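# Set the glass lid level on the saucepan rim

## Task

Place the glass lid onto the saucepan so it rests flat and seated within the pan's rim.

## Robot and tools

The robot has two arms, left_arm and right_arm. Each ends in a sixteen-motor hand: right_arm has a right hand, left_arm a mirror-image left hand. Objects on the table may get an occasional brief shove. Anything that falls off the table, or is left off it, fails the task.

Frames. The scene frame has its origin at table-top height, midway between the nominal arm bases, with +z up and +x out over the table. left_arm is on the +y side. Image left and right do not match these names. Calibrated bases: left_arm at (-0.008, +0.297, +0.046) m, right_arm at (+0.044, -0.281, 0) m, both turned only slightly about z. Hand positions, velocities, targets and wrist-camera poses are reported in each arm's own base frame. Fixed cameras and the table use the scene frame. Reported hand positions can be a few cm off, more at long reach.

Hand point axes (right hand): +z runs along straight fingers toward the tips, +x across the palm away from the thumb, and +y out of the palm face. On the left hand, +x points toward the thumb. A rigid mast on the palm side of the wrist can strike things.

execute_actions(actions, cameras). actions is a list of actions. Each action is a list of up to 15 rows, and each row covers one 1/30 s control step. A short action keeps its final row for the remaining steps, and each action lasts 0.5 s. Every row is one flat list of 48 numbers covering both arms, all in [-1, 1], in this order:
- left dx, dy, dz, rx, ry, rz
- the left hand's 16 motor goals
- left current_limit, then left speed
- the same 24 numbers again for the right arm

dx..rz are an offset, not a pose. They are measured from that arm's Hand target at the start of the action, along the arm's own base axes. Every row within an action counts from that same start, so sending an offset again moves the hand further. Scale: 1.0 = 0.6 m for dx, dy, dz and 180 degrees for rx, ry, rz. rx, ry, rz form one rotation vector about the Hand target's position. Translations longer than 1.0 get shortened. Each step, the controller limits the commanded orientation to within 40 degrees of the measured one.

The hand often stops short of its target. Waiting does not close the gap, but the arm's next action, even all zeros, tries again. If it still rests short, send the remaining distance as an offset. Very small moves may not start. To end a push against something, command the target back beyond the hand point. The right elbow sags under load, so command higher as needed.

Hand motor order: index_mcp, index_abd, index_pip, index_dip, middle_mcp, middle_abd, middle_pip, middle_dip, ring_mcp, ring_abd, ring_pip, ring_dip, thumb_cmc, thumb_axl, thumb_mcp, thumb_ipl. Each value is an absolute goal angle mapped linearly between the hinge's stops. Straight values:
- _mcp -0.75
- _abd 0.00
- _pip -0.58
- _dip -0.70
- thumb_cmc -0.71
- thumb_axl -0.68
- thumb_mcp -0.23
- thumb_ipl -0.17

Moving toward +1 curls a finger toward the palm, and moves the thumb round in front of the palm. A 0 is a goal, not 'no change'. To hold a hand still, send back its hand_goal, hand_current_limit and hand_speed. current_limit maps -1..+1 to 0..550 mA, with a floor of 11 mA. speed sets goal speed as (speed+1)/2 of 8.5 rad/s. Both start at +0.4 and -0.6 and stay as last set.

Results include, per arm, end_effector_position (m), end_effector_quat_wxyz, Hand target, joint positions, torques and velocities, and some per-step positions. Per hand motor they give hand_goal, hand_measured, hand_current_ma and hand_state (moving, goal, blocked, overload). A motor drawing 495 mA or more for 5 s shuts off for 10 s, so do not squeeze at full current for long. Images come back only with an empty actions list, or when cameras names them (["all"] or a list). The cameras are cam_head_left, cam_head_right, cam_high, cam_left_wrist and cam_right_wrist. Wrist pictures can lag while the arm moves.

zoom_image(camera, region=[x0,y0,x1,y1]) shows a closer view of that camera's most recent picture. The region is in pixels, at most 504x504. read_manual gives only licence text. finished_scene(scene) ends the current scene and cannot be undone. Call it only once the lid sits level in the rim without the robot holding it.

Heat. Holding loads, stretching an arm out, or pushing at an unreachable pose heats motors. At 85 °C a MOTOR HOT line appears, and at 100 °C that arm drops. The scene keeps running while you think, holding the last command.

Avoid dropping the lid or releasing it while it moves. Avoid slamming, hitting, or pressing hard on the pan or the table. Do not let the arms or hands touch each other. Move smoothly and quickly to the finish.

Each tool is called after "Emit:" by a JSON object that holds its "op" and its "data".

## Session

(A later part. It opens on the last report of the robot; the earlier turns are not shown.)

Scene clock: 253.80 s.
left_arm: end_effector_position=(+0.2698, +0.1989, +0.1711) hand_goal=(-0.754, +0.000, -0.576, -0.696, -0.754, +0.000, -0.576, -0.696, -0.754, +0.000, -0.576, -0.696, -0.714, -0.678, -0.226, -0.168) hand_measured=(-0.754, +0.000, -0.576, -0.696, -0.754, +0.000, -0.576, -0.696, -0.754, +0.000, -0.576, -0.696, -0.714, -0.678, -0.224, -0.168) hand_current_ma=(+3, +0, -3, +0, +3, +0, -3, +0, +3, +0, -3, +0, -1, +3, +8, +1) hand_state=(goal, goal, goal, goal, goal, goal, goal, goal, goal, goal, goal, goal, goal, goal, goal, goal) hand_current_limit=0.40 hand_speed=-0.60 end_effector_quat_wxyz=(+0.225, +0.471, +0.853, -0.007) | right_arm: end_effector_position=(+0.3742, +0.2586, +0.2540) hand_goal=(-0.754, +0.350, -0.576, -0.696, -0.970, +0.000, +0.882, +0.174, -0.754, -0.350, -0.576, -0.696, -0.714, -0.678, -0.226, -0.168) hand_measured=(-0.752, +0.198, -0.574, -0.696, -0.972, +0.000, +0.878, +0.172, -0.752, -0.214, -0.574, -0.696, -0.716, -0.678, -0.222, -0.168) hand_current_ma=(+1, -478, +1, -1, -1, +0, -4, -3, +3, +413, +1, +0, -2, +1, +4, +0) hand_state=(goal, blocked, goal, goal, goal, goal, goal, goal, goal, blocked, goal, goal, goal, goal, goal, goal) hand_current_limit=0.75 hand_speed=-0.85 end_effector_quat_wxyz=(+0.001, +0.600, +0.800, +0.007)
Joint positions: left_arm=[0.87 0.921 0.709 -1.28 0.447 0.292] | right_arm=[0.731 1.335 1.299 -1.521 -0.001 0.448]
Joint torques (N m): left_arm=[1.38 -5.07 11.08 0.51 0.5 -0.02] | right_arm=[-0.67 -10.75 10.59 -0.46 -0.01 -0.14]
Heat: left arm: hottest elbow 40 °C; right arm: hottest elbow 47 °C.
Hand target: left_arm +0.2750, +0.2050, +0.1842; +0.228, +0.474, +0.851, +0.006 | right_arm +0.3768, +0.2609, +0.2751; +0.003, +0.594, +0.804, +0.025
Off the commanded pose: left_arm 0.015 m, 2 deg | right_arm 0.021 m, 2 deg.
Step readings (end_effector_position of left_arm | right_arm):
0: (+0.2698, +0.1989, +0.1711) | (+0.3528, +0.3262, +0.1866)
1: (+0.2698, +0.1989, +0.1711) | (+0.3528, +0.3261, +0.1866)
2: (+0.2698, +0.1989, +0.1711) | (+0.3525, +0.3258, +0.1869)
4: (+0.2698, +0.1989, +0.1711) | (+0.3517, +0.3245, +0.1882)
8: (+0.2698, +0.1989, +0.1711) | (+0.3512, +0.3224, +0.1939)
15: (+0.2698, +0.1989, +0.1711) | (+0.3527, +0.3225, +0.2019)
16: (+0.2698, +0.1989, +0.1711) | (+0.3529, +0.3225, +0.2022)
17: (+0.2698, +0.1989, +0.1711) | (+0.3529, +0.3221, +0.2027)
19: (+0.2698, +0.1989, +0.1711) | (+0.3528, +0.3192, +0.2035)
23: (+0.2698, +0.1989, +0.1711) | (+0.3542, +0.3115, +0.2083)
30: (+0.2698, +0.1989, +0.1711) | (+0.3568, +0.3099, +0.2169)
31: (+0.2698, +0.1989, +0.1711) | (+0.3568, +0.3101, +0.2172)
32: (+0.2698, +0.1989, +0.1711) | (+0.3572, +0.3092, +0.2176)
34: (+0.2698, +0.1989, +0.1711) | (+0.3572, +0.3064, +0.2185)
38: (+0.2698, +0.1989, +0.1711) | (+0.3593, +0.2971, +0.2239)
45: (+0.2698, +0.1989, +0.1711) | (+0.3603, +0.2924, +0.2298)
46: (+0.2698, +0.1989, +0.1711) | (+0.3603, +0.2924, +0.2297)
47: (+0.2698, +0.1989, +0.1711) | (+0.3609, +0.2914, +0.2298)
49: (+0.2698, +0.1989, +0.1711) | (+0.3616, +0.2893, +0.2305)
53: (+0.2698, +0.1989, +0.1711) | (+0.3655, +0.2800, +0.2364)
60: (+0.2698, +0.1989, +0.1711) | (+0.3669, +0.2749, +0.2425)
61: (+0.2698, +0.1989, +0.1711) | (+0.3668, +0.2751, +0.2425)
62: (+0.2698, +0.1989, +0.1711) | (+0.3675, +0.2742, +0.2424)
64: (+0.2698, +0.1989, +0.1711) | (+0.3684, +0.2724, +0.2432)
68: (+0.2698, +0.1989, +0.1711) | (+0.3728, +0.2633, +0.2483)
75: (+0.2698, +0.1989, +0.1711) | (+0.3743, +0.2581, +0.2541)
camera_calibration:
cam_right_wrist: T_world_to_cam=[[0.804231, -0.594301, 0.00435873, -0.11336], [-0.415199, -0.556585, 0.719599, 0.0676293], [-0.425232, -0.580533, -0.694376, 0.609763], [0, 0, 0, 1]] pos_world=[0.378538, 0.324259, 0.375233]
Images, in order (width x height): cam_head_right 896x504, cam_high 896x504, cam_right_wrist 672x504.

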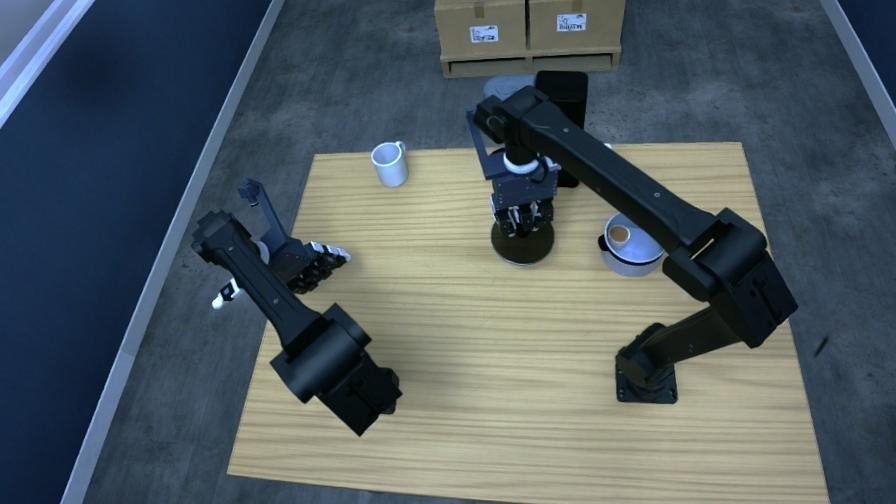

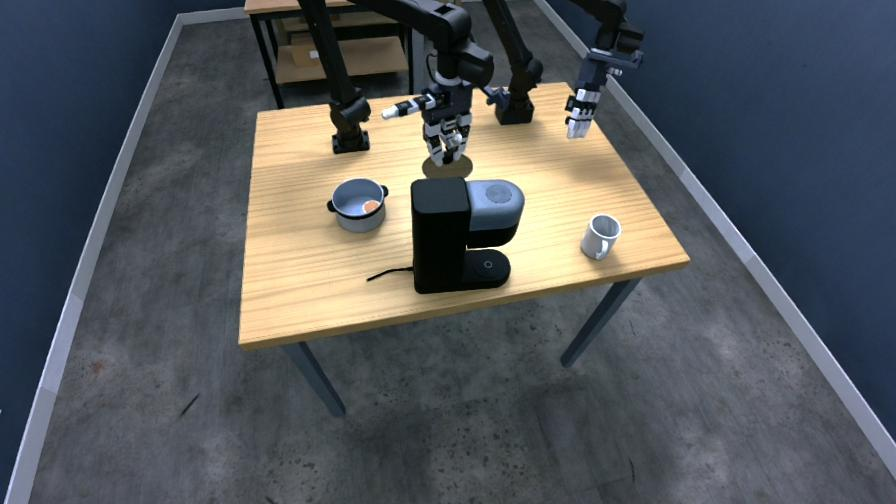

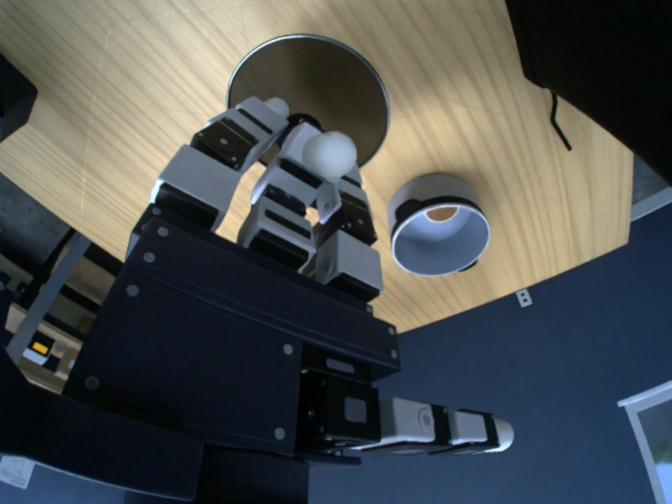

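Emit:
{"op": "execute_actions", "data": {"actions": [[[0,0,0,0,0,0,-0.754,0,-0.576,-0.696,-0.754,0,-0.576,-0.696,-0.754,0,-0.576,-0.696,-0.714,-0.678,-0.226,-0.168,0.4,-0.6,0.002,-0.03,0,0,0,0,-0.754,0.35,-0.576,-0.696,-0.97,0,0.883,0.174,-0.754,-0.35,-0.576,-0.696,-0.714,-0.678,-0.226,-0.168,0.75,-0.85]],[[0,0,0,0,0,0,-0.754,0,-0.576,-0.696,-0.754,0,-0.576,-0.696,-0.754,0,-0.576,-0.696,-0.714,-0.678,-0.226,-0.168,0.4,-0.6,0.003,-0.035,0,0,0,0,-0.754,0.35,-0.576,-0.696,-0.97,0,0.883,0.174,-0.754,-0.35,-0.576,-0.696,-0.714,-0.678,-0.226,-0.168,0.75,-0.85]],[[0,0,0,0,0,0,-0.754,0,-0.576,-0.696,-0.754,0,-0.576,-0.696,-0.754,0,-0.576,-0.696,-0.714,-0.678,-0.226,-0.168,0.4,-0.6,0.003,-0.04,0,0,0,0,-0.754,0.35,-0.576,-0.696,-0.97,0,0.883,0.174,-0.754,-0.35,-0.576,-0.696,-0.714,-0.678,-0.226,-0.168,0.75,-0.85]],[[0,0,0,0,0,0,-0.754,0,-0.576,-0.696,-0.754,0,-0.576,-0.696,-0.754,0,-0.576,-0.696,-0.714,-0.678,-0.226,-0.168,0.4,-0.6,0.003,-0.04,0,0,0,0,-0.754,0.35,-0.576,-0.696,-0.97,0,0.883,0.174,-0.754,-0.35,-0.576,-0.696,-0.714,-0.678,-0.226,-0.168,0.75,-0.85]],[[0,0,0,0,0,0,-0.754,0,-0.576,-0.696,-0.754,0,-0.576,-0.696,-0.754,0,-0.576,-0.696,-0.714,-0.678,-0.226,-0.168,0.4,-0.6,0.003,-0.04,0,0,0,0,-0.754,0.35,-0.576,-0.696,-0.97,0,0.883,0.174,-0.754,-0.35,-0.576,-0.696,-0.714,-0.678,-0.226,-0.168,0.75,-0.85]],[[0,0,0,0,0,0,-0.754,0,-0.576,-0.696,-0.754,0,-0.576,-0.696,-0.754,0,-0.576,-0.696,-0.714,-0.678,-0.226,-0.168,0.4,-0.6,0.003,-0.04,0,0,0,0,-0.754,0.35,-0.576,-0.696,-0.97,0,0.883,0.174,-0.754,-0.35,-0.576,-0.696,-0.714,-0.678,-0.226,-0.168,0.75,-0.85]],[[0,0,0,0,0,0,-0.754,0,-0.576,-0.696,-0.754,0,-0.576,-0.696,-0.754,0,-0.576,-0.696,-0.714,-0.678,-0.226,-0.168,0.4,-0.6,0.003,-0.04,0,0,0,0,-0.754,0.35,-0.576,-0.696,-0.97,0,0.883,0.174,-0.754,-0.35,-0.576,-0.696,-0.714,-0.678,-0.226,-0.168,0.75,-0.85]],[[0,0,0,0,0,0,-0.754,0,-0.576,-0.696,-0.754,0,-0.576,-0.696,-0.754,0,-0.576,-0.696,-0.714,-0.678,-0.226,-0.168,0.4,-0.6,0.003,-0.035,0,0,0,0,-0.754,0.35,-0.576,-0.696,-0.97,0,0.883,0.174,-0.754,-0.35,-0.576,-0.696,-0.714,-0.678,-0.226,-0.168,0.75,-0.85]]], "cameras": ["cam_head_left","cam_head_right","cam_high","cam_right_wrist"]}}

Scene clock: 273.30 s.
left_arm: end_effector_position=(+0.2698, +0.1989, +0.1711) hand_goal=(-0.754, +0.000, -0.576, -0.696, -0.754, +0.000, -0.576, -0.696, -0.754, +0.000, -0.576, -0.696, -0.714, -0.678, -0.226, -0.168) hand_measured=(-0.754, +0.000, -0.576, -0.696, -0.754, +0.000, -0.576, -0.696, -0.754, +0.000, -0.576, -0.696, -0.714, -0.678, -0.224, -0.168) hand_current_ma=(+3, +0, -3, +0, +3, +0, -3, +0, +3, +0, -3, +0, -1, +3, +8, +1) hand_state=(goal, goal, goal, goal, goal, goal, goal, goal, goal, goal, goal, goal, goal, goal, goal, goal) hand_current_limit=0.40 hand_speed=-0.60 end_effector_quat_wxyz=(+0.225, +0.471, +0.853, -0.007) | right_arm: end_effector_position=(+0.3944, +0.0813, +0.2646) hand_goal=(-0.754, +0.350, -0.576, -0.696, -0.970, +0.000, +0.882, +0.174, -0.754, -0.350, -0.576, -0.696, -0.714, -0.678, -0.226, -0.168) hand_measured=(-0.752, +0.198, -0.574, -0.696, -0.972, +0.000, +0.878, +0.172, -0.752, -0.214, -0.574, -0.696, -0.716, -0.678, -0.222, -0.168) hand_current_ma=(+1, -478, +1, -1, -1, +0, -4, -3, +1, +413, +1, +0, -2, +1, +4, +0) hand_state=(goal, blocked, goal, goal, goal, goal, goal, goal, goal, blocked, goal, goal, goal, goal, goal, goal) hand_current_limit=0.75 hand_speed=-0.85 end_effector_quat_wxyz=(+0.000, +0.600, +0.800, +0.017)
Joint positions: left_arm=[0.87 0.921 0.709 -1.28 0.447 0.292] | right_arm=[0.242 1.148 1.165 -1.562 -0.022 -0.042]
Joint torques (N m): left_arm=[1.44 -5.01 11.07 0.51 0.5 -0.02] | right_arm=[-0.79 -7.88 9.06 -0.35 -0.14 -0.13]
Heat: left arm: hottest elbow 40 °C; right arm: hottest elbow 48 °C.
Hand target: left_arm +0.2750, +0.2050, +0.1842; +0.228, +0.474, +0.851, +0.006 | right_arm +0.3906, +0.0809, +0.2751; +0.004, +0.594, +0.804, +0.025
Off the commanded pose: left_arm 0.015 m, 2 deg | right_arm 0.011 m, 1 deg.
Step readings (end_effector_position of left_arm | right_arm):
0: (+0.2698, +0.1989, +0.1711) | (+0.3742, +0.2587, +0.2540)
1: (+0.2698, +0.1989, +0.1711) | (+0.3743, +0.2586, +0.2540)
2: (+0.2698, +0.1989, +0.1711) | (+0.3749, +0.2579, +0.2542)
4: (+0.2698, +0.1989, +0.1711) | (+0.3759, +0.2566, +0.2549)
8: (+0.2698, +0.1989, +0.1711) | (+0.3798, +0.2492, +0.2597)
15: (+0.2698, +0.1989, +0.1711) | (+0.3804, +0.2449, +0.2647)
16: (+0.2698, +0.1989, +0.1711) | (+0.3803, +0.2449, +0.2645)
17: (+0.2698, +0.1989, +0.1711) | (+0.3807, +0.2437, +0.2641)
19: (+0.2698, +0.1989, +0.1711) | (+0.3801, +0.2407, +0.2623)
23: (+0.2698, +0.1989, +0.1711) | (+0.3809, +0.2279, +0.2600)
30: (+0.2698, +0.1989, +0.1711) | (+0.3821, +0.2230, +0.2628)
31: (+0.2698, +0.1989, +0.1711) | (+0.3821, +0.2231, +0.2628)
32: (+0.2698, +0.1989, +0.1711) | (+0.3825, +0.2217, +0.2626)
34: (+0.2698, +0.1989, +0.1711) | (+0.3822, +0.2182, +0.2615)
38: (+0.2698, +0.1989, +0.1711) | (+0.3827, +0.2038, +0.2606)
45: (+0.2698, +0.1989, +0.1711) | (+0.3840, +0.1985, +0.2638)
46: (+0.2698, +0.1989, +0.1711) | (+0.3839, +0.1986, +0.2635)
47: (+0.2698, +0.1989, +0.1711) | (+0.3844, +0.1973, +0.2633)
49: (+0.2698, +0.1989, +0.1711) | (+0.3841, +0.1939, +0.2622)
53: (+0.2698, +0.1989, +0.1711) | (+0.3851, +0.1795, +0.2613)
60: (+0.2698, +0.1989, +0.1711) | (+0.3863, +0.1743, +0.2641)
61: (+0.2698, +0.1989, +0.1711) | (+0.3862, +0.1746, +0.2640)
62: (+0.2698, +0.1989, +0.1711) | (+0.3866, +0.1732, +0.2638)
64: (+0.2698, +0.1989, +0.1711) | (+0.3866, +0.1696, +0.2629)
68: (+0.2698, +0.1989, +0.1711) | (+0.3873, +0.1550, +0.2620)
75: (+0.2698, +0.1989, +0.1711) | (+0.3881, +0.1501, +0.2642)
76: (+0.2698, +0.1989, +0.1711) | (+0.3881, +0.1503, +0.2642)
77: (+0.2698, +0.1989, +0.1711) | (+0.3885, +0.1488, +0.2639)
79: (+0.2698, +0.1989, +0.1711) | (+0.3887, +0.1454, +0.2635)
83: (+0.2698, +0.1989, +0.1711) | (+0.3897, +0.1305, +0.2627)
90: (+0.2698, +0.1989, +0.1711) | (+0.3902, +0.1259, +0.2645)
91: (+0.2698, +0.1989, +0.1711) | (+0.3902, +0.1259, +0.2645)
92: (+0.2698, +0.1989, +0.1711) | (+0.3907, +0.1246, +0.2644)
94: (+0.2698, +0.1989, +0.1711) | (+0.3909, +0.1211, +0.2638)
98: (+0.2698, +0.1989, +0.1711) | (+0.3918, +0.1059, +0.2633)
105: (+0.2698, +0.1989, +0.1711) | (+0.3924, +0.1015, +0.2645)
106: (+0.2698, +0.1989, +0.1711) | (+0.3924, +0.1016, +0.2645)
107: (+0.2698, +0.1989, +0.1711) | (+0.3928, +0.1004, +0.2646)
109: (+0.2698, +0.1989, +0.1711) | (+0.3932, +0.0975, +0.2644)
113: (+0.2698, +0.1989, +0.1711) | (+0.3942, +0.0844, +0.2640)
120: (+0.2698, +0.1989, +0.1711) | (+0.3944, +0.0806, +0.2646)
camera_calibration:
cam_right_wrist: T_world_to_cam=[[0.804797, -0.593545, 0.00259351, -0.234881], [-0.4222, -0.569386, 0.70537, -0.0226665], [-0.417192, -0.568774, -0.708835, 0.522469], [0, 0, 0, 1]] pos_world=[0.397431, 0.144848, 0.386941]
Images, in order (width x height): cam_head_left 896x504, cam_head_right 896x504, cam_high 896x504, cam_right_wrist 672x504.

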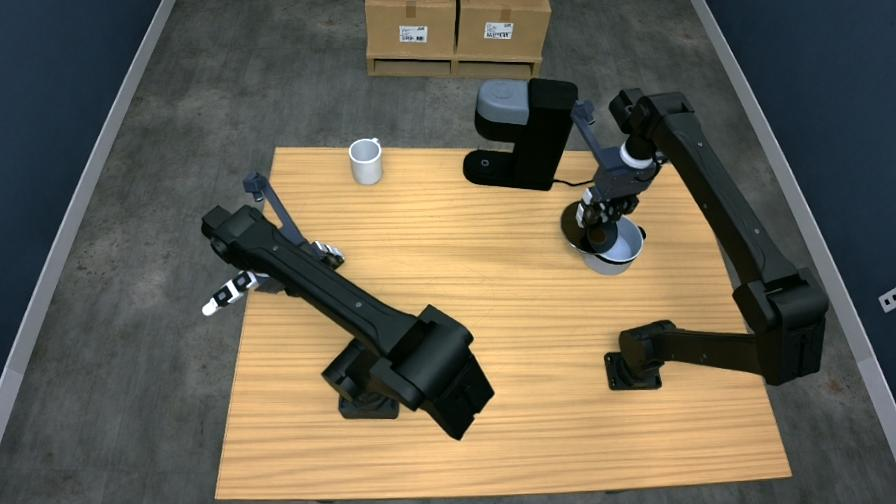

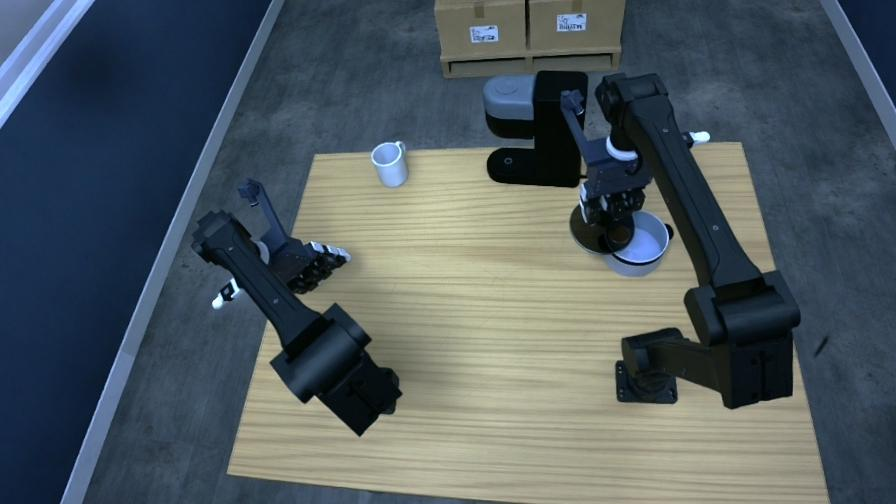

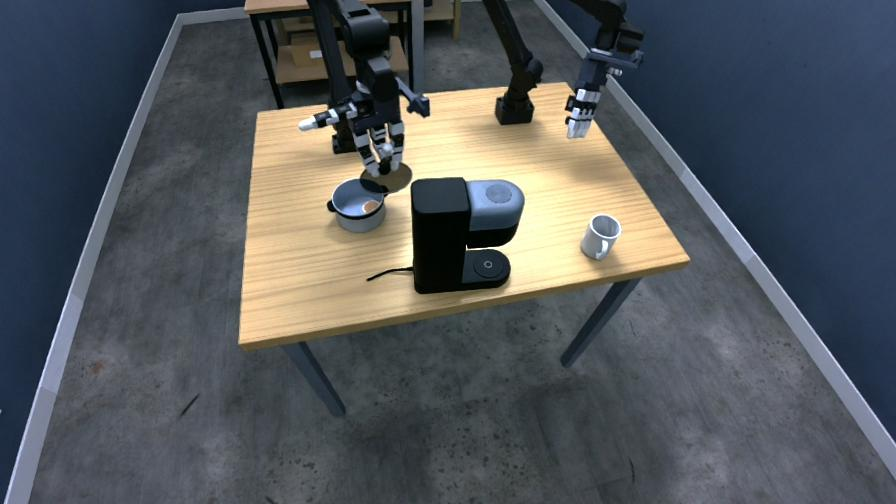

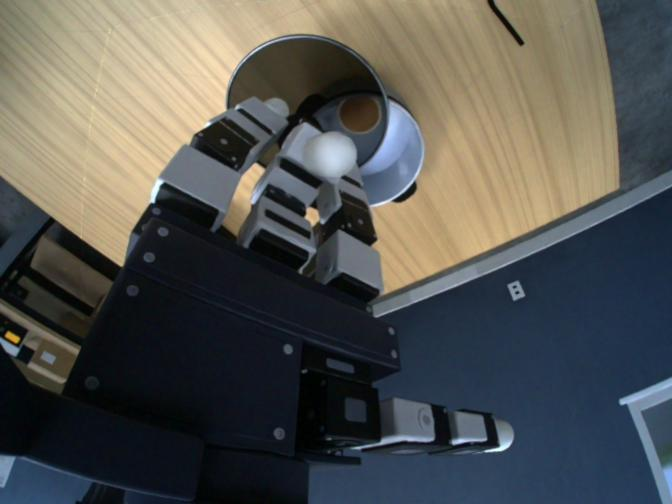

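Emit:
{"op": "zoom_image", "data": {"camera": "cam_head_left", "region": [550, 180, 660, 280]}}

Emit:
{"op": "zoom_image", "data": {"camera": "cam_head_right", "region": [560, 180, 680, 290]}}

Emit:
{"op": "zoom_image", "data": {"camera": "cam_high", "region": [310, 140, 430, 240]}}

Scaled by 4.582 from the camera's 896x504 image, which has a finer 1280x720 frame.

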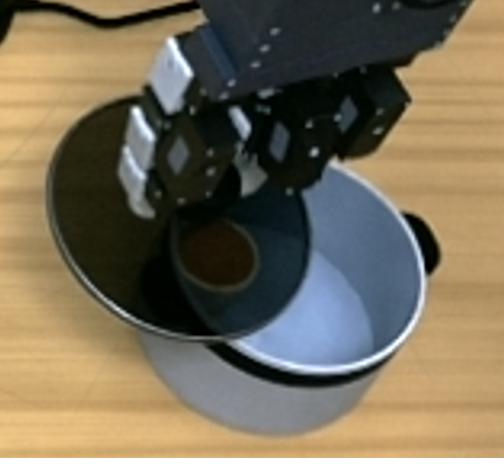

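Scaled by 4.200 from the camera's 896x504 image, which has a finer 1280x720 frame.

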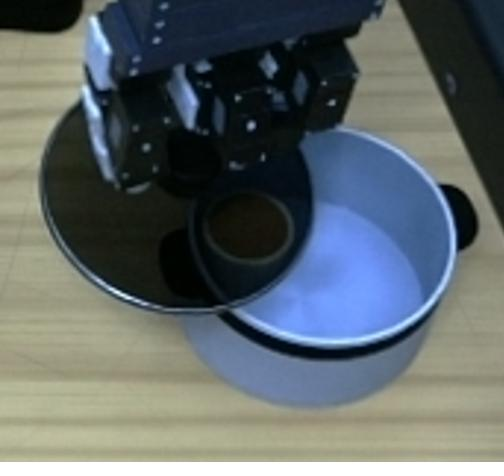

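Scaled by 4.200 from the camera's 896x504 image, which has a finer 1280x720 frame.

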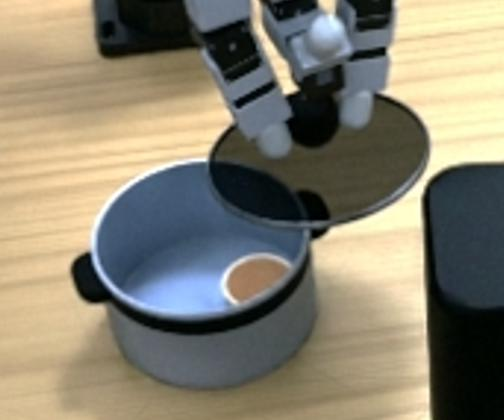

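Emit:
{"op": "execute_actions", "data": {"actions": [[[0,0,0,0,0,0,-0.754,0,-0.576,-0.696,-0.754,0,-0.576,-0.696,-0.754,0,-0.576,-0.696,-0.714,-0.678,-0.226,-0.168,0.4,-0.6,0.01,-0.03,-0.01,-0.0035,0.011,0,-0.754,0.35,-0.576,-0.696,-0.97,0,0.883,0.174,-0.754,-0.35,-0.576,-0.696,-0.714,-0.678,-0.226,-0.168,0.75,-0.85]],[[0,0,0,0,0,0,-0.754,0,-0.576,-0.696,-0.754,0,-0.576,-0.696,-0.754,0,-0.576,-0.696,-0.714,-0.678,-0.226,-0.168,0.4,-0.6,0.0125,-0.033,-0.01,-0.0035,0.011,0,-0.754,0.35,-0.576,-0.696,-0.97,0,0.883,0.174,-0.754,-0.35,-0.576,-0.696,-0.714,-0.678,-0.226,-0.168,0.75,-0.85]],[[0,0,0,0,0,0,-0.754,0,-0.576,-0.696,-0.754,0,-0.576,-0.696,-0.754,0,-0.576,-0.696,-0.714,-0.678,-0.226,-0.168,0.4,-0.6,0.0125,-0.033,-0.01,-0.0035,0.011,0,-0.754,0.35,-0.576,-0.696,-0.97,0,0.883,0.174,-0.754,-0.35,-0.576,-0.696,-0.714,-0.678,-0.226,-0.168,0.75,-0.85]],[[0,0,0,0,0,0,-0.754,0,-0.576,-0.696,-0.754,0,-0.576,-0.696,-0.754,0,-0.576,-0.696,-0.714,-0.678,-0.226,-0.168,0.4,-0.6,0.0125,-0.03,-0.005,-0.0035,0.011,0,-0.754,0.35,-0.576,-0.696,-0.97,0,0.883,0.174,-0.754,-0.35,-0.576,-0.696,-0.714,-0.678,-0.226,-0.168,0.75,-0.85]]], "cameras": ["cam_head_left","cam_head_right","cam_high","cam_right_wrist","cam_left_wrist"]}}

Emit:
{"op": "zoom_image", "data": {"camera": "cam_head_left", "region": [560, 180, 670, 280]}}

Emit:
{"op": "zoom_image", "data": {"camera": "cam_head_right", "region": [580, 180, 700, 290]}}

Emit:
{"op": "zoom_image", "data": {"camera": "cam_high", "region": [300, 130, 420, 240]}}

Scene clock: 309.67 s.
left_arm: end_effector_position=(+0.2698, +0.1989, +0.1711) hand_goal=(-0.754, +0.000, -0.576, -0.696, -0.754, +0.000, -0.576, -0.696, -0.754, +0.000, -0.576, -0.696, -0.714, -0.678, -0.226, -0.168) hand_measured=(-0.754, +0.000, -0.576, -0.696, -0.754, +0.000, -0.576, -0.696, -0.754, +0.000, -0.576, -0.696, -0.714, -0.678, -0.224, -0.168) hand_current_ma=(+3, +0, -3, +0, +3, +0, -3, +0, +3, +0, -3, +0, -1, +3, +8, +1) hand_state=(goal, goal, goal, goal, goal, goal, goal, goal, goal, goal, goal, goal, goal, goal, goal, goal) hand_current_limit=0.40 hand_speed=-0.60 end_effector_quat_wxyz=(+0.225, +0.471, +0.853, -0.007) | right_arm: end_effector_position=(+0.4040, +0.0048, +0.2292) hand_goal=(-0.754, +0.350, -0.576, -0.696, -0.970, +0.000, +0.882, +0.174, -0.754, -0.350, -0.576, -0.696, -0.714, -0.678, -0.226, -0.168) hand_measured=(-0.748, +0.198, -0.574, -0.696, -0.970, +0.000, +0.878, +0.172, -0.748, -0.214, -0.574, -0.696, -0.716, -0.678, -0.222, -0.168) hand_current_ma=(+7, -476, +1, +0, +0, +0, -4, -3, +8, +413, +2, +0, -1, +1, +4, +0) hand_state=(goal, blocked, goal, goal, goal, goal, goal, goal, goal, blocked, goal, goal, goal, goal, goal, goal) hand_current_limit=0.75 hand_speed=-0.85 end_effector_quat_wxyz=(-0.055, +0.599, +0.797, -0.047)
Joint positions: left_arm=[0.87 0.921 0.709 -1.28 0.447 0.292] | right_arm=[0.015 1.262 1.196 -1.65 0.007 -0.266]
Joint torques (N m): left_arm=[1.38 -4.95 11.06 0.51 0.49 -0.02] | right_arm=[-0.5 -7.12 12.57 -0.9 0.02 -0.12]
Heat: left arm: hottest elbow 40 °C; right arm: hottest elbow 48 °C.
Hand target: left_arm +0.2750, +0.2050, +0.1842; +0.228, +0.474, +0.851, +0.006 | right_arm +0.4191, +0.0053, +0.2540; -0.039, +0.594, +0.803, -0.034
Off the commanded pose: left_arm 0.015 m, 2 deg | right_arm 0.029 m, 3 deg.
Step readings (end_effector_position of left_arm | right_arm):
0: (+0.2698, +0.1989, +0.1711) | (+0.3944, +0.0813, +0.2646)
1: (+0.2698, +0.1989, +0.1711) | (+0.3944, +0.0812, +0.2646)
2: (+0.2698, +0.1989, +0.1711) | (+0.3943, +0.0798, +0.2644)
4: (+0.2698, +0.1989, +0.1711) | (+0.3934, +0.0764, +0.2638)
8: (+0.2698, +0.1989, +0.1711) | (+0.3933, +0.0651, +0.2629)
15: (+0.2698, +0.1989, +0.1711) | (+0.3932, +0.0614, +0.2625)
16: (+0.2698, +0.1989, +0.1711) | (+0.3932, +0.0614, +0.2625)
17: (+0.2698, +0.1989, +0.1711) | (+0.3931, +0.0601, +0.2620)
19: (+0.2698, +0.1989, +0.1711) | (+0.3931, +0.0566, +0.2592)
23: (+0.2698, +0.1989, +0.1711) | (+0.3952, +0.0447, +0.2508)
30: (+0.2698, +0.1989, +0.1711) | (+0.3967, +0.0410, +0.2458)
31: (+0.2698, +0.1989, +0.1711) | (+0.3966, +0.0410, +0.2457)
32: (+0.2698, +0.1989, +0.1711) | (+0.3965, +0.0399, +0.2454)
34: (+0.2698, +0.1989, +0.1711) | (+0.3958, +0.0366, +0.2433)
38: (+0.2698, +0.1989, +0.1711) | (+0.3967, +0.0252, +0.2364)
45: (+0.2698, +0.1989, +0.1711) | (+0.3975, +0.0213, +0.2312)
46: (+0.2698, +0.1989, +0.1711) | (+0.3975, +0.0215, +0.2313)
47: (+0.2698, +0.1989, +0.1711) | (+0.3975, +0.0205, +0.2315)
49: (+0.2698, +0.1989, +0.1711) | (+0.3986, +0.0177, +0.2321)
53: (+0.2698, +0.1989, +0.1711) | (+0.4024, +0.0079, +0.2315)
60: (+0.2698, +0.1989, +0.1711) | (+0.4043, +0.0044, +0.2289)
camera_calibration:
cam_left_wrist: T_world_to_cam=[[-0.112586, -0.971549, 0.208367, 0.148774], [-0.883276, 0.193908, 0.426876, 0.0720362], [-0.455135, -0.135986, -0.879977, 0.421007], [0, 0, 0, 1]] pos_world=[0.271992, 0.187823, 0.308726]
cam_right_wrist: T_world_to_cam=[[0.795684, -0.596191, -0.106974, -0.259052], [-0.299858, -0.541161, 0.78564, -0.105226], [-0.526282, -0.593043, -0.609366, 0.479321], [0, 0, 0, 1]] pos_world=[0.426829, 0.0728699, 0.34704]

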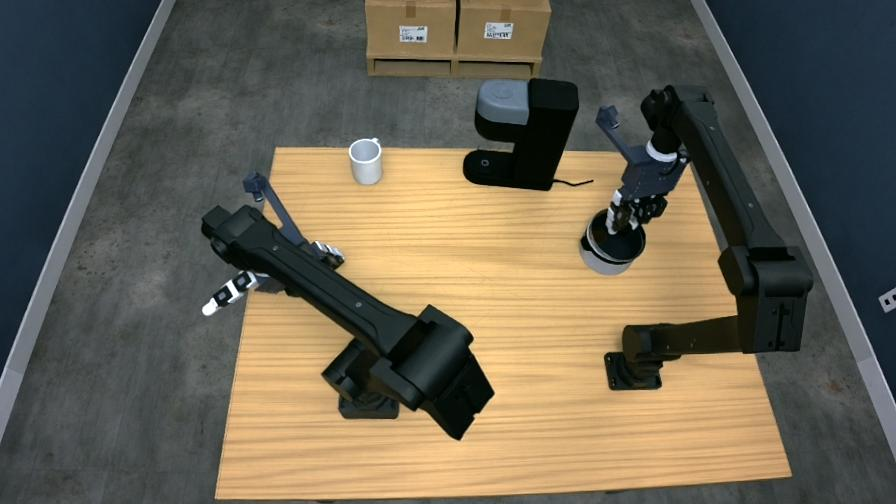

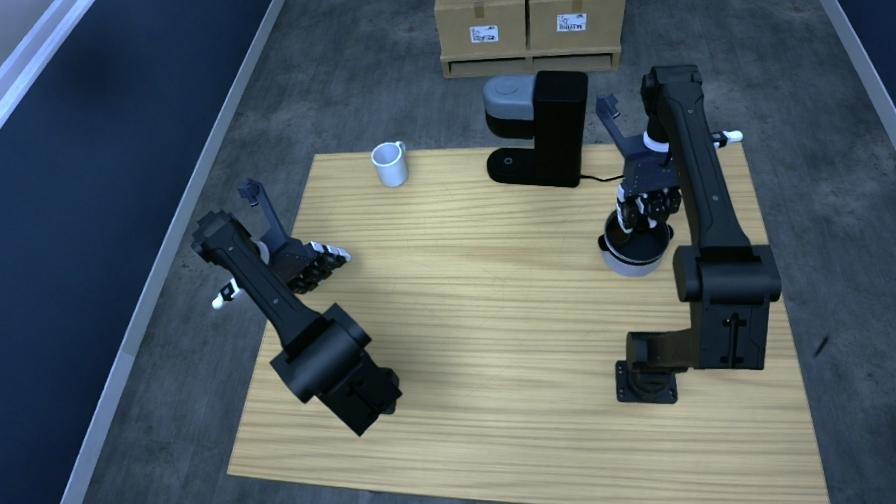

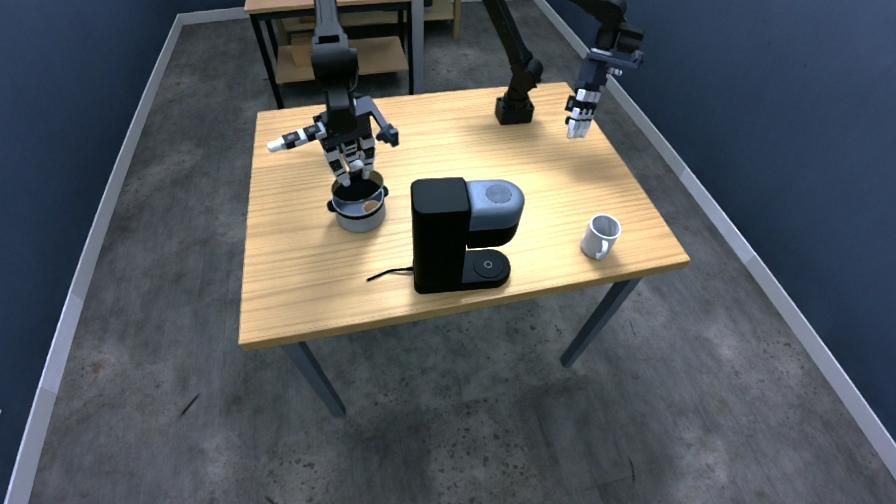

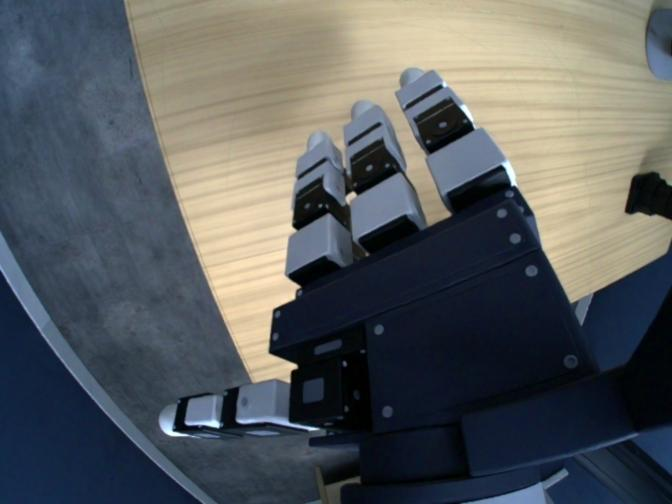

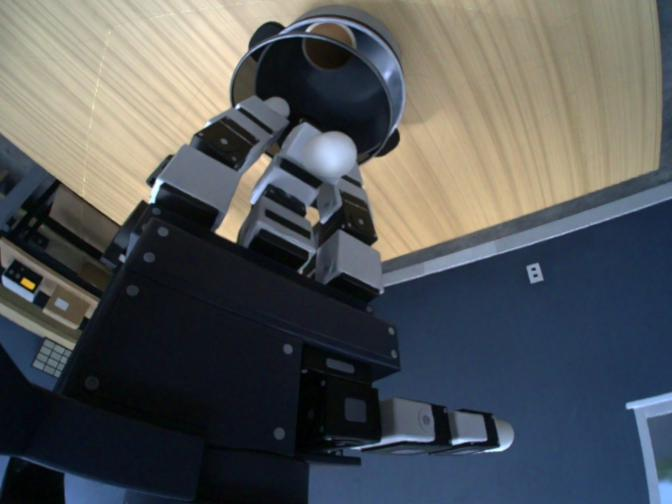

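Scaled by 4.582 from the camera's 896x504 image, which has a finer 1280x720 frame.

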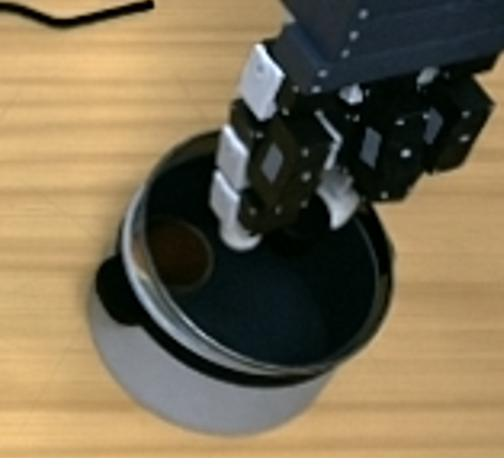

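Scaled by 4.200 from the camera's 896x504 image, which has a finer 1280x720 frame.

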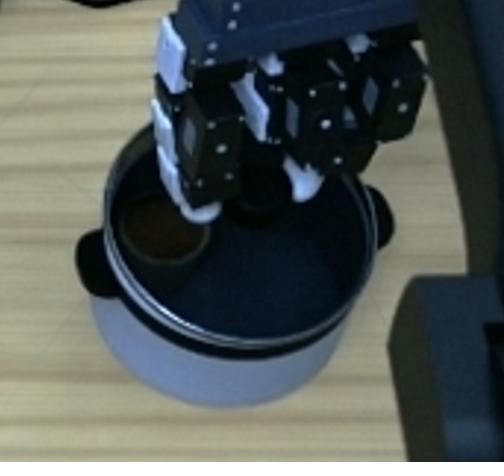

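Scaled by 4.200 from the camera's 896x504 image, which has a finer 1280x720 frame.

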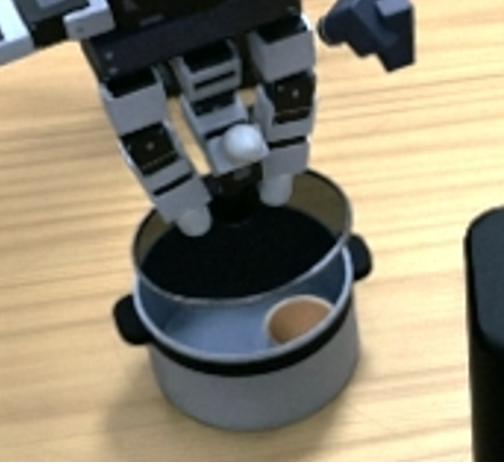

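Emit:
{"op": "zoom_image", "data": {"camera": "cam_head_left", "region": [580, 203, 652, 267]}}

Emit:
{"op": "zoom_image", "data": {"camera": "cam_head_right", "region": [600, 203, 676, 270]}}

Emit:
{"op": "zoom_image", "data": {"camera": "cam_high", "region": [325, 165, 390, 225]}}

Scaled by 7.000 from the camera's 896x504 image, which has a finer 1280x720 frame.

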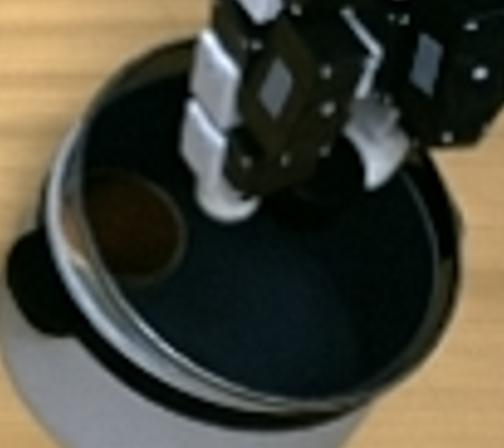

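Scaled by 6.632 from the camera's 896x504 image, which has a finer 1280x720 frame.

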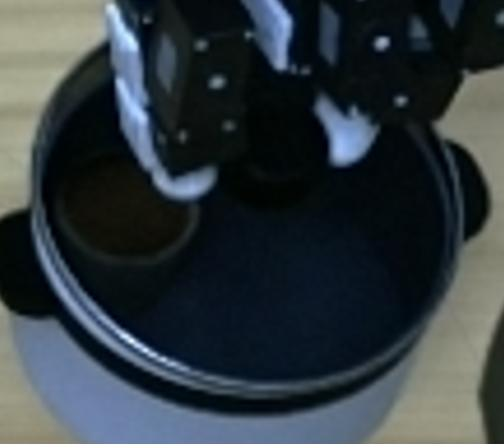

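Scaled by 7.754 from the camera's 896x504 image, which has a finer 1280x720 frame.

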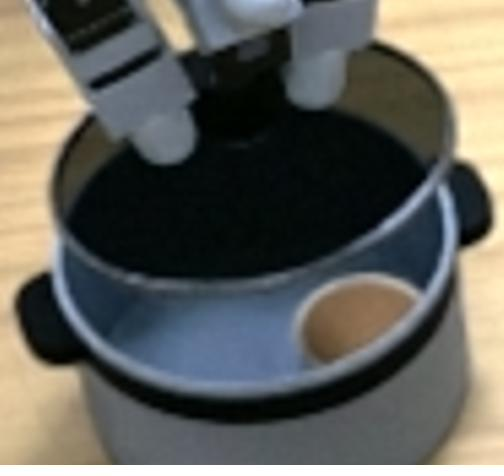

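Emit:
{"op": "execute_actions", "data": {"actions": [[[0,0,0,0,0,0,-0.754,0,-0.576,-0.696,-0.754,0,-0.576,-0.696,-0.754,0,-0.576,-0.696,-0.714,-0.678,-0.226,-0.168,0.4,-0.6,0.02,-0.01,-0.005,0,0,0,-0.754,0.35,-0.576,-0.696,-0.97,0,0.883,0.174,-0.754,-0.35,-0.576,-0.696,-0.714,-0.678,-0.226,-0.168,0.75,-0.85]],[[0,0,0,0,0,0,-0.754,0,-0.576,-0.696,-0.754,0,-0.576,-0.696,-0.754,0,-0.576,-0.696,-0.714,-0.678,-0.226,-0.168,0.4,-0.6,0.01,0,-0.01,0,0,0,-0.754,0.35,-0.576,-0.696,-0.97,0,0.883,0.174,-0.754,-0.35,-0.576,-0.696,-0.714,-0.678,-0.226,-0.168,0.75,-0.85]]]}}

Scene clock: 351.43 s.
left_arm: end_effector_position=(+0.2698, +0.1989, +0.1711) hand_goal=(-0.754, +0.000, -0.576, -0.696, -0.754, +0.000, -0.576, -0.696, -0.754, +0.000, -0.576, -0.696, -0.714, -0.678, -0.226, -0.168) hand_measured=(-0.754, +0.000, -0.576, -0.696, -0.754, +0.000, -0.576, -0.696, -0.754, +0.000, -0.576, -0.696, -0.714, -0.678, -0.224, -0.168) hand_current_ma=(+3, +0, -3, +0, +3, +0, -3, +0, +3, +0, -3, +0, -1, +3, +8, +1) hand_state=(goal, goal, goal, goal, goal, goal, goal, goal, goal, goal, goal, goal, goal, goal, goal, goal) hand_current_limit=0.40 hand_speed=-0.60 end_effector_quat_wxyz=(+0.225, +0.471, +0.853, -0.007) | right_arm: end_effector_position=(+0.4152, +0.0008, +0.2207) hand_goal=(-0.754, +0.350, -0.576, -0.696, -0.970, +0.000, +0.882, +0.174, -0.754, -0.350, -0.576, -0.696, -0.714, -0.678, -0.226, -0.168) hand_measured=(-0.748, +0.198, -0.574, -0.696, -0.970, +0.000, +0.878, +0.172, -0.746, -0.214, -0.574, -0.696, -0.714, -0.678, -0.222, -0.168) hand_current_ma=(+9, -476, +1, +0, +0, +0, -4, -3, +10, +413, +2, +0, -1, +1, +4, +0) hand_state=(goal, blocked, goal, goal, goal, goal, goal, goal, goal, blocked, goal, goal, goal, goal, goal, goal) hand_current_limit=0.75 hand_speed=-0.85 end_effector_quat_wxyz=(-0.064, +0.597, +0.798, -0.053)
Joint positions: left_arm=[0.87 0.921 0.709 -1.28 0.447 0.292] | right_arm=[0.001 1.308 1.217 -1.646 0.007 -0.284]
Joint torques (N m): left_arm=[1.38 -5.01 11.07 0.51 0.49 -0.02] | right_arm=[-0.91 -7.82 12.53 -0.02 0.07 -0.11]
Heat: left arm: hottest elbow 40 °C; right arm: hottest elbow 48 °C.
Hand target: left_arm +0.2750, +0.2050, +0.1842; +0.228, +0.474, +0.851, +0.006 | right_arm +0.4371, -0.0008, +0.2451; -0.039, +0.594, +0.803, -0.034
Off the commanded pose: left_arm 0.015 m, 2 deg | right_arm 0.033 m, 4 deg.
Step readings (end_effector_position of left_arm | right_arm):
0: (+0.2698, +0.1989, +0.1711) | (+0.4040, +0.0049, +0.2292)
1: (+0.2698, +0.1989, +0.1711) | (+0.4041, +0.0049, +0.2294)
2: (+0.2698, +0.1989, +0.1711) | (+0.4044, +0.0047, +0.2293)
4: (+0.2698, +0.1989, +0.1711) | (+0.4064, +0.0037, +0.2297)
8: (+0.2698, +0.1989, +0.1711) | (+0.4115, +0.0015, +0.2286)
15: (+0.2698, +0.1989, +0.1711) | (+0.4129, +0.0008, +0.2263)
16: (+0.2698, +0.1989, +0.1711) | (+0.4129, +0.0009, +0.2263)
17: (+0.2698, +0.1989, +0.1711) | (+0.4130, +0.0009, +0.2262)
19: (+0.2698, +0.1989, +0.1711) | (+0.4131, +0.0007, +0.2256)
23: (+0.2698, +0.1989, +0.1711) | (+0.4143, +0.0008, +0.2228)
30: (+0.2698, +0.1989, +0.1711) | (+0.4152, +0.0008, +0.2207)

Emit:
{"op": "execute_actions", "data": {"actions": [[[0,0,0,0,0,0,-0.754,0,-0.576,-0.696,-0.754,0,-0.576,-0.696,-0.754,0,-0.576,-0.696,-0.714,-0.678,-0.226,-0.168,0.4,-0.6,0.014,-0.003,0,0,0,0,-0.754,0.35,-0.576,-0.696,-0.97,0,0.883,0.174,-0.754,-0.35,-0.576,-0.696,-0.714,-0.678,-0.226,-0.168,0.75,-0.85]]], "cameras": ["cam_head_left","cam_head_right","cam_high","cam_right_wrist"]}}

Emit:
{"op": "zoom_image", "data": {"camera": "cam_head_left", "region": [580, 203, 652, 267]}}

Emit:
{"op": "zoom_image", "data": {"camera": "cam_head_right", "region": [600, 203, 676, 270]}}

Emit:
{"op": "zoom_image", "data": {"camera": "cam_high", "region": [325, 165, 390, 225]}}

Scene clock: 359.63 s.
left_arm: end_effector_position=(+0.2698, +0.1989, +0.1711) hand_goal=(-0.754, +0.000, -0.576, -0.696, -0.754, +0.000, -0.576, -0.696, -0.754, +0.000, -0.576, -0.696, -0.714, -0.678, -0.226, -0.168) hand_measured=(-0.754, +0.000, -0.576, -0.696, -0.754, +0.000, -0.576, -0.696, -0.754, +0.000, -0.576, -0.696, -0.714, -0.678, -0.224, -0.168) hand_current_ma=(+3, +0, -3, +0, +3, +0, -3, +0, +3, +0, -3, +0, -1, +3, +8, +1) hand_state=(goal, goal, goal, goal, goal, goal, goal, goal, goal, goal, goal, goal, goal, goal, goal, goal) hand_current_limit=0.40 hand_speed=-0.60 end_effector_quat_wxyz=(+0.225, +0.471, +0.853, -0.007) | right_arm: end_effector_position=(+0.4238, -0.0004, +0.2214) hand_goal=(-0.754, +0.350, -0.576, -0.696, -0.970, +0.000, +0.882, +0.174, -0.754, -0.350, -0.576, -0.696, -0.714, -0.678, -0.226, -0.168) hand_measured=(-0.748, +0.198, -0.574, -0.696, -0.970, +0.000, +0.878, +0.172, -0.746, -0.214, -0.574, -0.696, -0.714, -0.678, -0.222, -0.168) hand_current_ma=(+9, -476, +1, +0, +0, +0, -4, -3, +11, +413, +2, +0, -1, +1, +4, +0) hand_state=(goal, blocked, goal, goal, goal, goal, goal, goal, goal, blocked, goal, goal, goal, goal, goal, goal) hand_current_limit=0.75 hand_speed=-0.85 end_effector_quat_wxyz=(-0.063, +0.597, +0.798, -0.051)
Joint positions: left_arm=[0.87 0.921 0.709 -1.28 0.447 0.292] | right_arm=[-0.002 1.328 1.238 -1.643 0.007 -0.288]
Joint torques (N m): left_arm=[1.44 -5.07 11.08 0.53 0.5 -0.01] | right_arm=[-0.85 -7.94 12.48 -0.1 0.09 -0.11]
Heat: left arm: hottest elbow 40 °C; right arm: hottest elbow 50 °C.
Hand target: left_arm +0.2750, +0.2050, +0.1842; +0.228, +0.474, +0.851, +0.006 | right_arm +0.4455, -0.0026, +0.2451; -0.039, +0.594, +0.803, -0.034
Off the commanded pose: left_arm 0.015 m, 2 deg | right_arm 0.032 m, 3 deg.
Step readings (end_effector_position of left_arm | right_arm):
0: (+0.2698, +0.1989, +0.1711) | (+0.4152, +0.0008, +0.2207)
1: (+0.2698, +0.1989, +0.1711) | (+0.4152, +0.0008, +0.2205)
2: (+0.2698, +0.1989, +0.1711) | (+0.4155, +0.0007, +0.2207)
4: (+0.2698, +0.1989, +0.1711) | (+0.4172, +0.0001, +0.2213)
8: (+0.2698, +0.1989, +0.1711) | (+0.4220, -0.0002, +0.2221)
15: (+0.2698, +0.1989, +0.1711) | (+0.4238, -0.0004, +0.2214)
camera_calibration:
cam_right_wrist: T_world_to_cam=[[0.796129, -0.592423, -0.123347, -0.275364], [-0.283259, -0.544967, 0.789161, -0.103781], [-0.534737, -0.593335, -0.601673, 0.483808], [0, 0, 0, 1]] pos_world=[0.448538, 0.0673709, 0.339029]
Images, in order (width x height): cam_head_left 896x504, cam_head_right 896x504, cam_high 896x504, cam_right_wrist 672x504.

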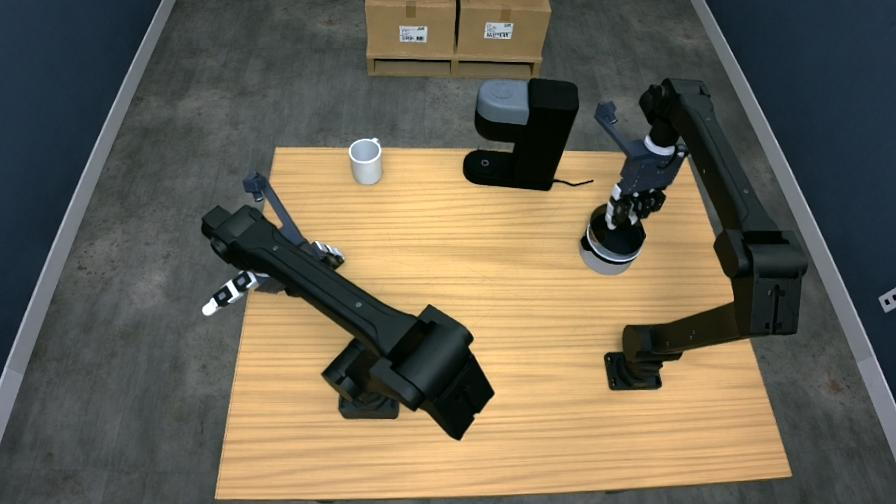

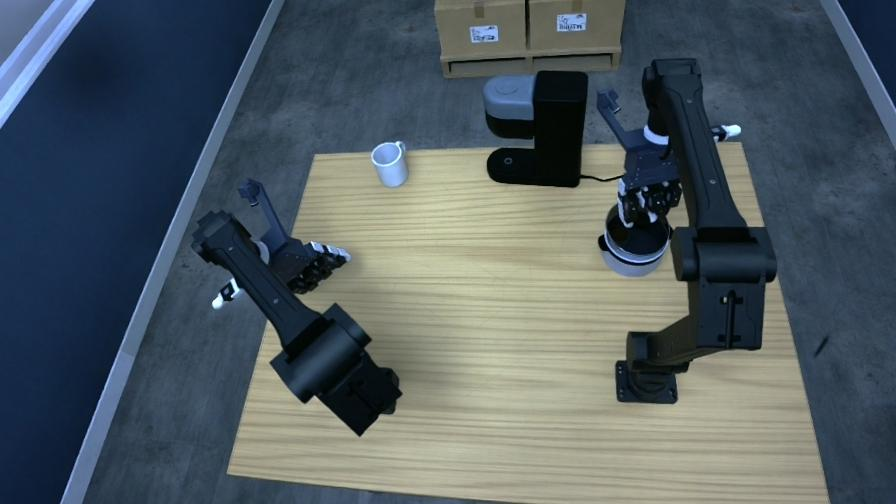

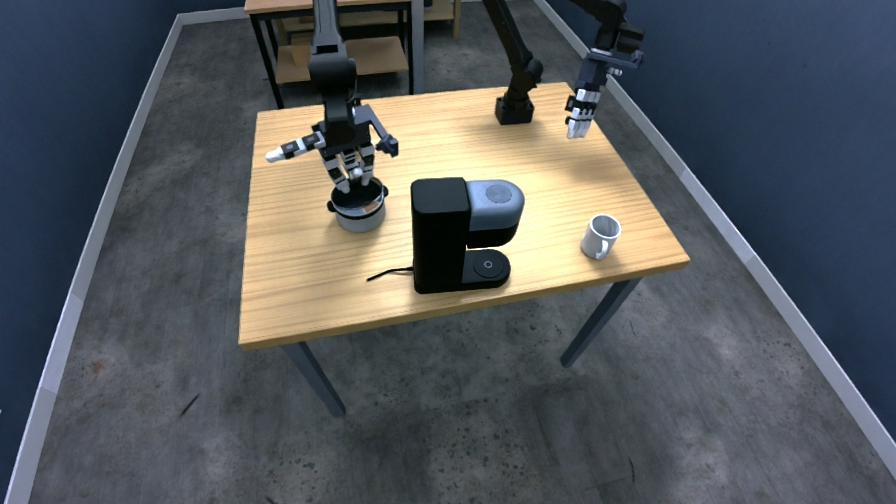

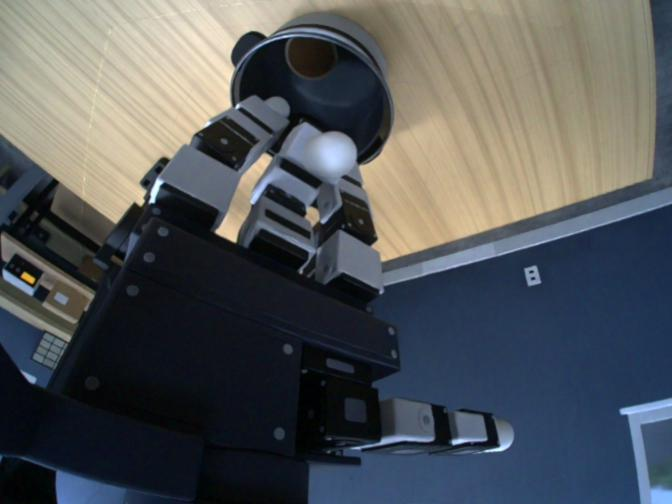

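Scaled by 7.000 from the camera's 896x504 image, which has a finer 1280x720 frame.

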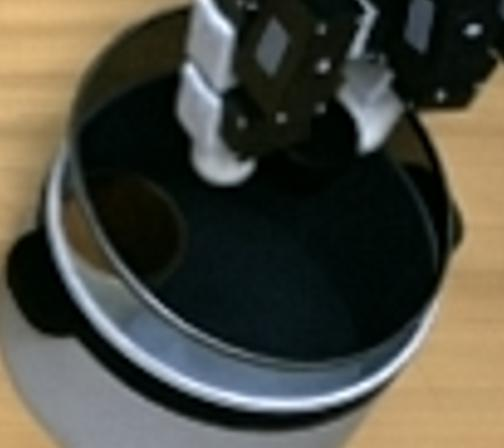

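Scaled by 6.632 from the camera's 896x504 image, which has a finer 1280x720 frame.

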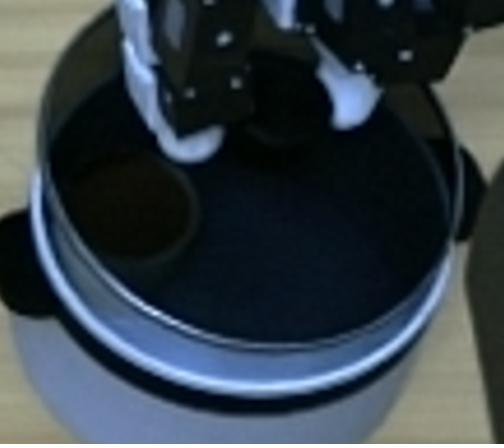

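Scaled by 7.754 from the camera's 896x504 image, which has a finer 1280x720 frame.

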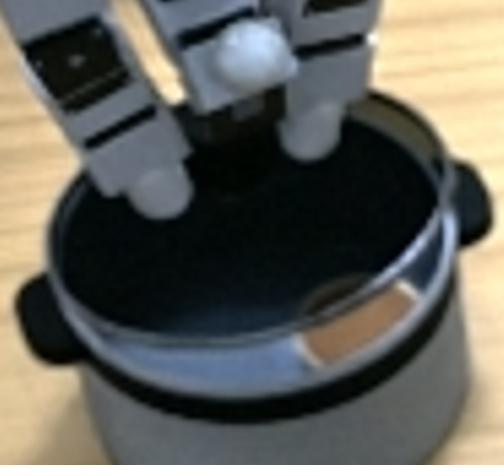

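Emit:
{"op": "execute_actions", "data": {"actions": [[[0,0,0,0,0,0,-0.754,0,-0.576,-0.696,-0.754,0,-0.576,-0.696,-0.754,0,-0.576,-0.696,-0.714,-0.678,-0.226,-0.168,0.4,-0.6,-0.008,-0.003,-0.015,0,0,0,-0.754,0.35,-0.576,-0.696,-0.97,0,0.883,0.174,-0.754,-0.35,-0.576,-0.696,-0.714,-0.678,-0.226,-0.168,0.75,-0.85]]]}}

Scene clock: 367.00 s.
left_arm: end_effector_position=(+0.2698, +0.1989, +0.1711) hand_goal=(-0.754, +0.000, -0.576, -0.696, -0.754, +0.000, -0.576, -0.696, -0.754, +0.000, -0.576, -0.696, -0.714, -0.678, -0.226, -0.168) hand_measured=(-0.754, +0.000, -0.576, -0.696, -0.754, +0.000, -0.576, -0.696, -0.754, +0.000, -0.576, -0.696, -0.714, -0.678, -0.224, -0.168) hand_current_ma=(+3, +0, -3, +0, +3, +0, -3, +0, +3, +0, -3, +0, -1, +3, +8, +1) hand_state=(goal, goal, goal, goal, goal, goal, goal, goal, goal, goal, goal, goal, goal, goal, goal, goal) hand_current_limit=0.40 hand_speed=-0.60 end_effector_quat_wxyz=(+0.225, +0.471, +0.853, -0.007) | right_arm: end_effector_position=(+0.4291, -0.0023, +0.2224) hand_goal=(-0.754, +0.350, -0.576, -0.696, -0.970, +0.000, +0.882, +0.174, -0.754, -0.350, -0.576, -0.696, -0.714, -0.678, -0.226, -0.168) hand_measured=(-0.748, +0.198, -0.574, -0.696, -0.970, +0.000, +0.878, +0.172, -0.746, -0.214, -0.574, -0.696, -0.714, -0.678, -0.222, -0.168) hand_current_ma=(+9, -476, +1, +0, +0, +0, -4, -3, +11, +413, +2, +0, -1, +1, +4, +0) hand_state=(goal, blocked, goal, goal, goal, goal, goal, goal, goal, blocked, goal, goal, goal, goal, goal, goal) hand_current_limit=0.75 hand_speed=-0.85 end_effector_quat_wxyz=(-0.055, +0.598, +0.799, -0.045)
Joint positions: left_arm=[0.87 0.921 0.709 -1.28 0.447 0.292] | right_arm=[-0.008 1.328 1.238 -1.622 0.007 -0.293]
Joint torques (N m): left_arm=[1.38 -4.95 11.08 0.53 0.49 -0.02] | right_arm=[-1.03 -8.59 10.37 -0.02 0.11 -0.14]
Heat: left arm: hottest elbow 40 °C; right arm: hottest elbow 51 °C.
Hand target: left_arm +0.2750, +0.2050, +0.1842; +0.228, +0.474, +0.851, +0.006 | right_arm +0.4407, -0.0043, +0.2361; -0.039, +0.594, +0.803, -0.034
Off the commanded pose: left_arm 0.015 m, 2 deg | right_arm 0.018 m, 2 deg.
Step readings (end_effector_position of left_arm | right_arm):
0: (+0.2698, +0.1989, +0.1711) | (+0.4238, -0.0004, +0.2214)
1: (+0.2698, +0.1989, +0.1711) | (+0.4239, -0.0004, +0.2214)
2: (+0.2698, +0.1989, +0.1711) | (+0.4242, -0.0004, +0.2215)
4: (+0.2698, +0.1989, +0.1711) | (+0.4258, -0.0008, +0.2218)
8: (+0.2698, +0.1989, +0.1711) | (+0.4284, -0.0021, +0.2223)
15: (+0.2698, +0.1989, +0.1711) | (+0.4291, -0.0023, +0.2224)


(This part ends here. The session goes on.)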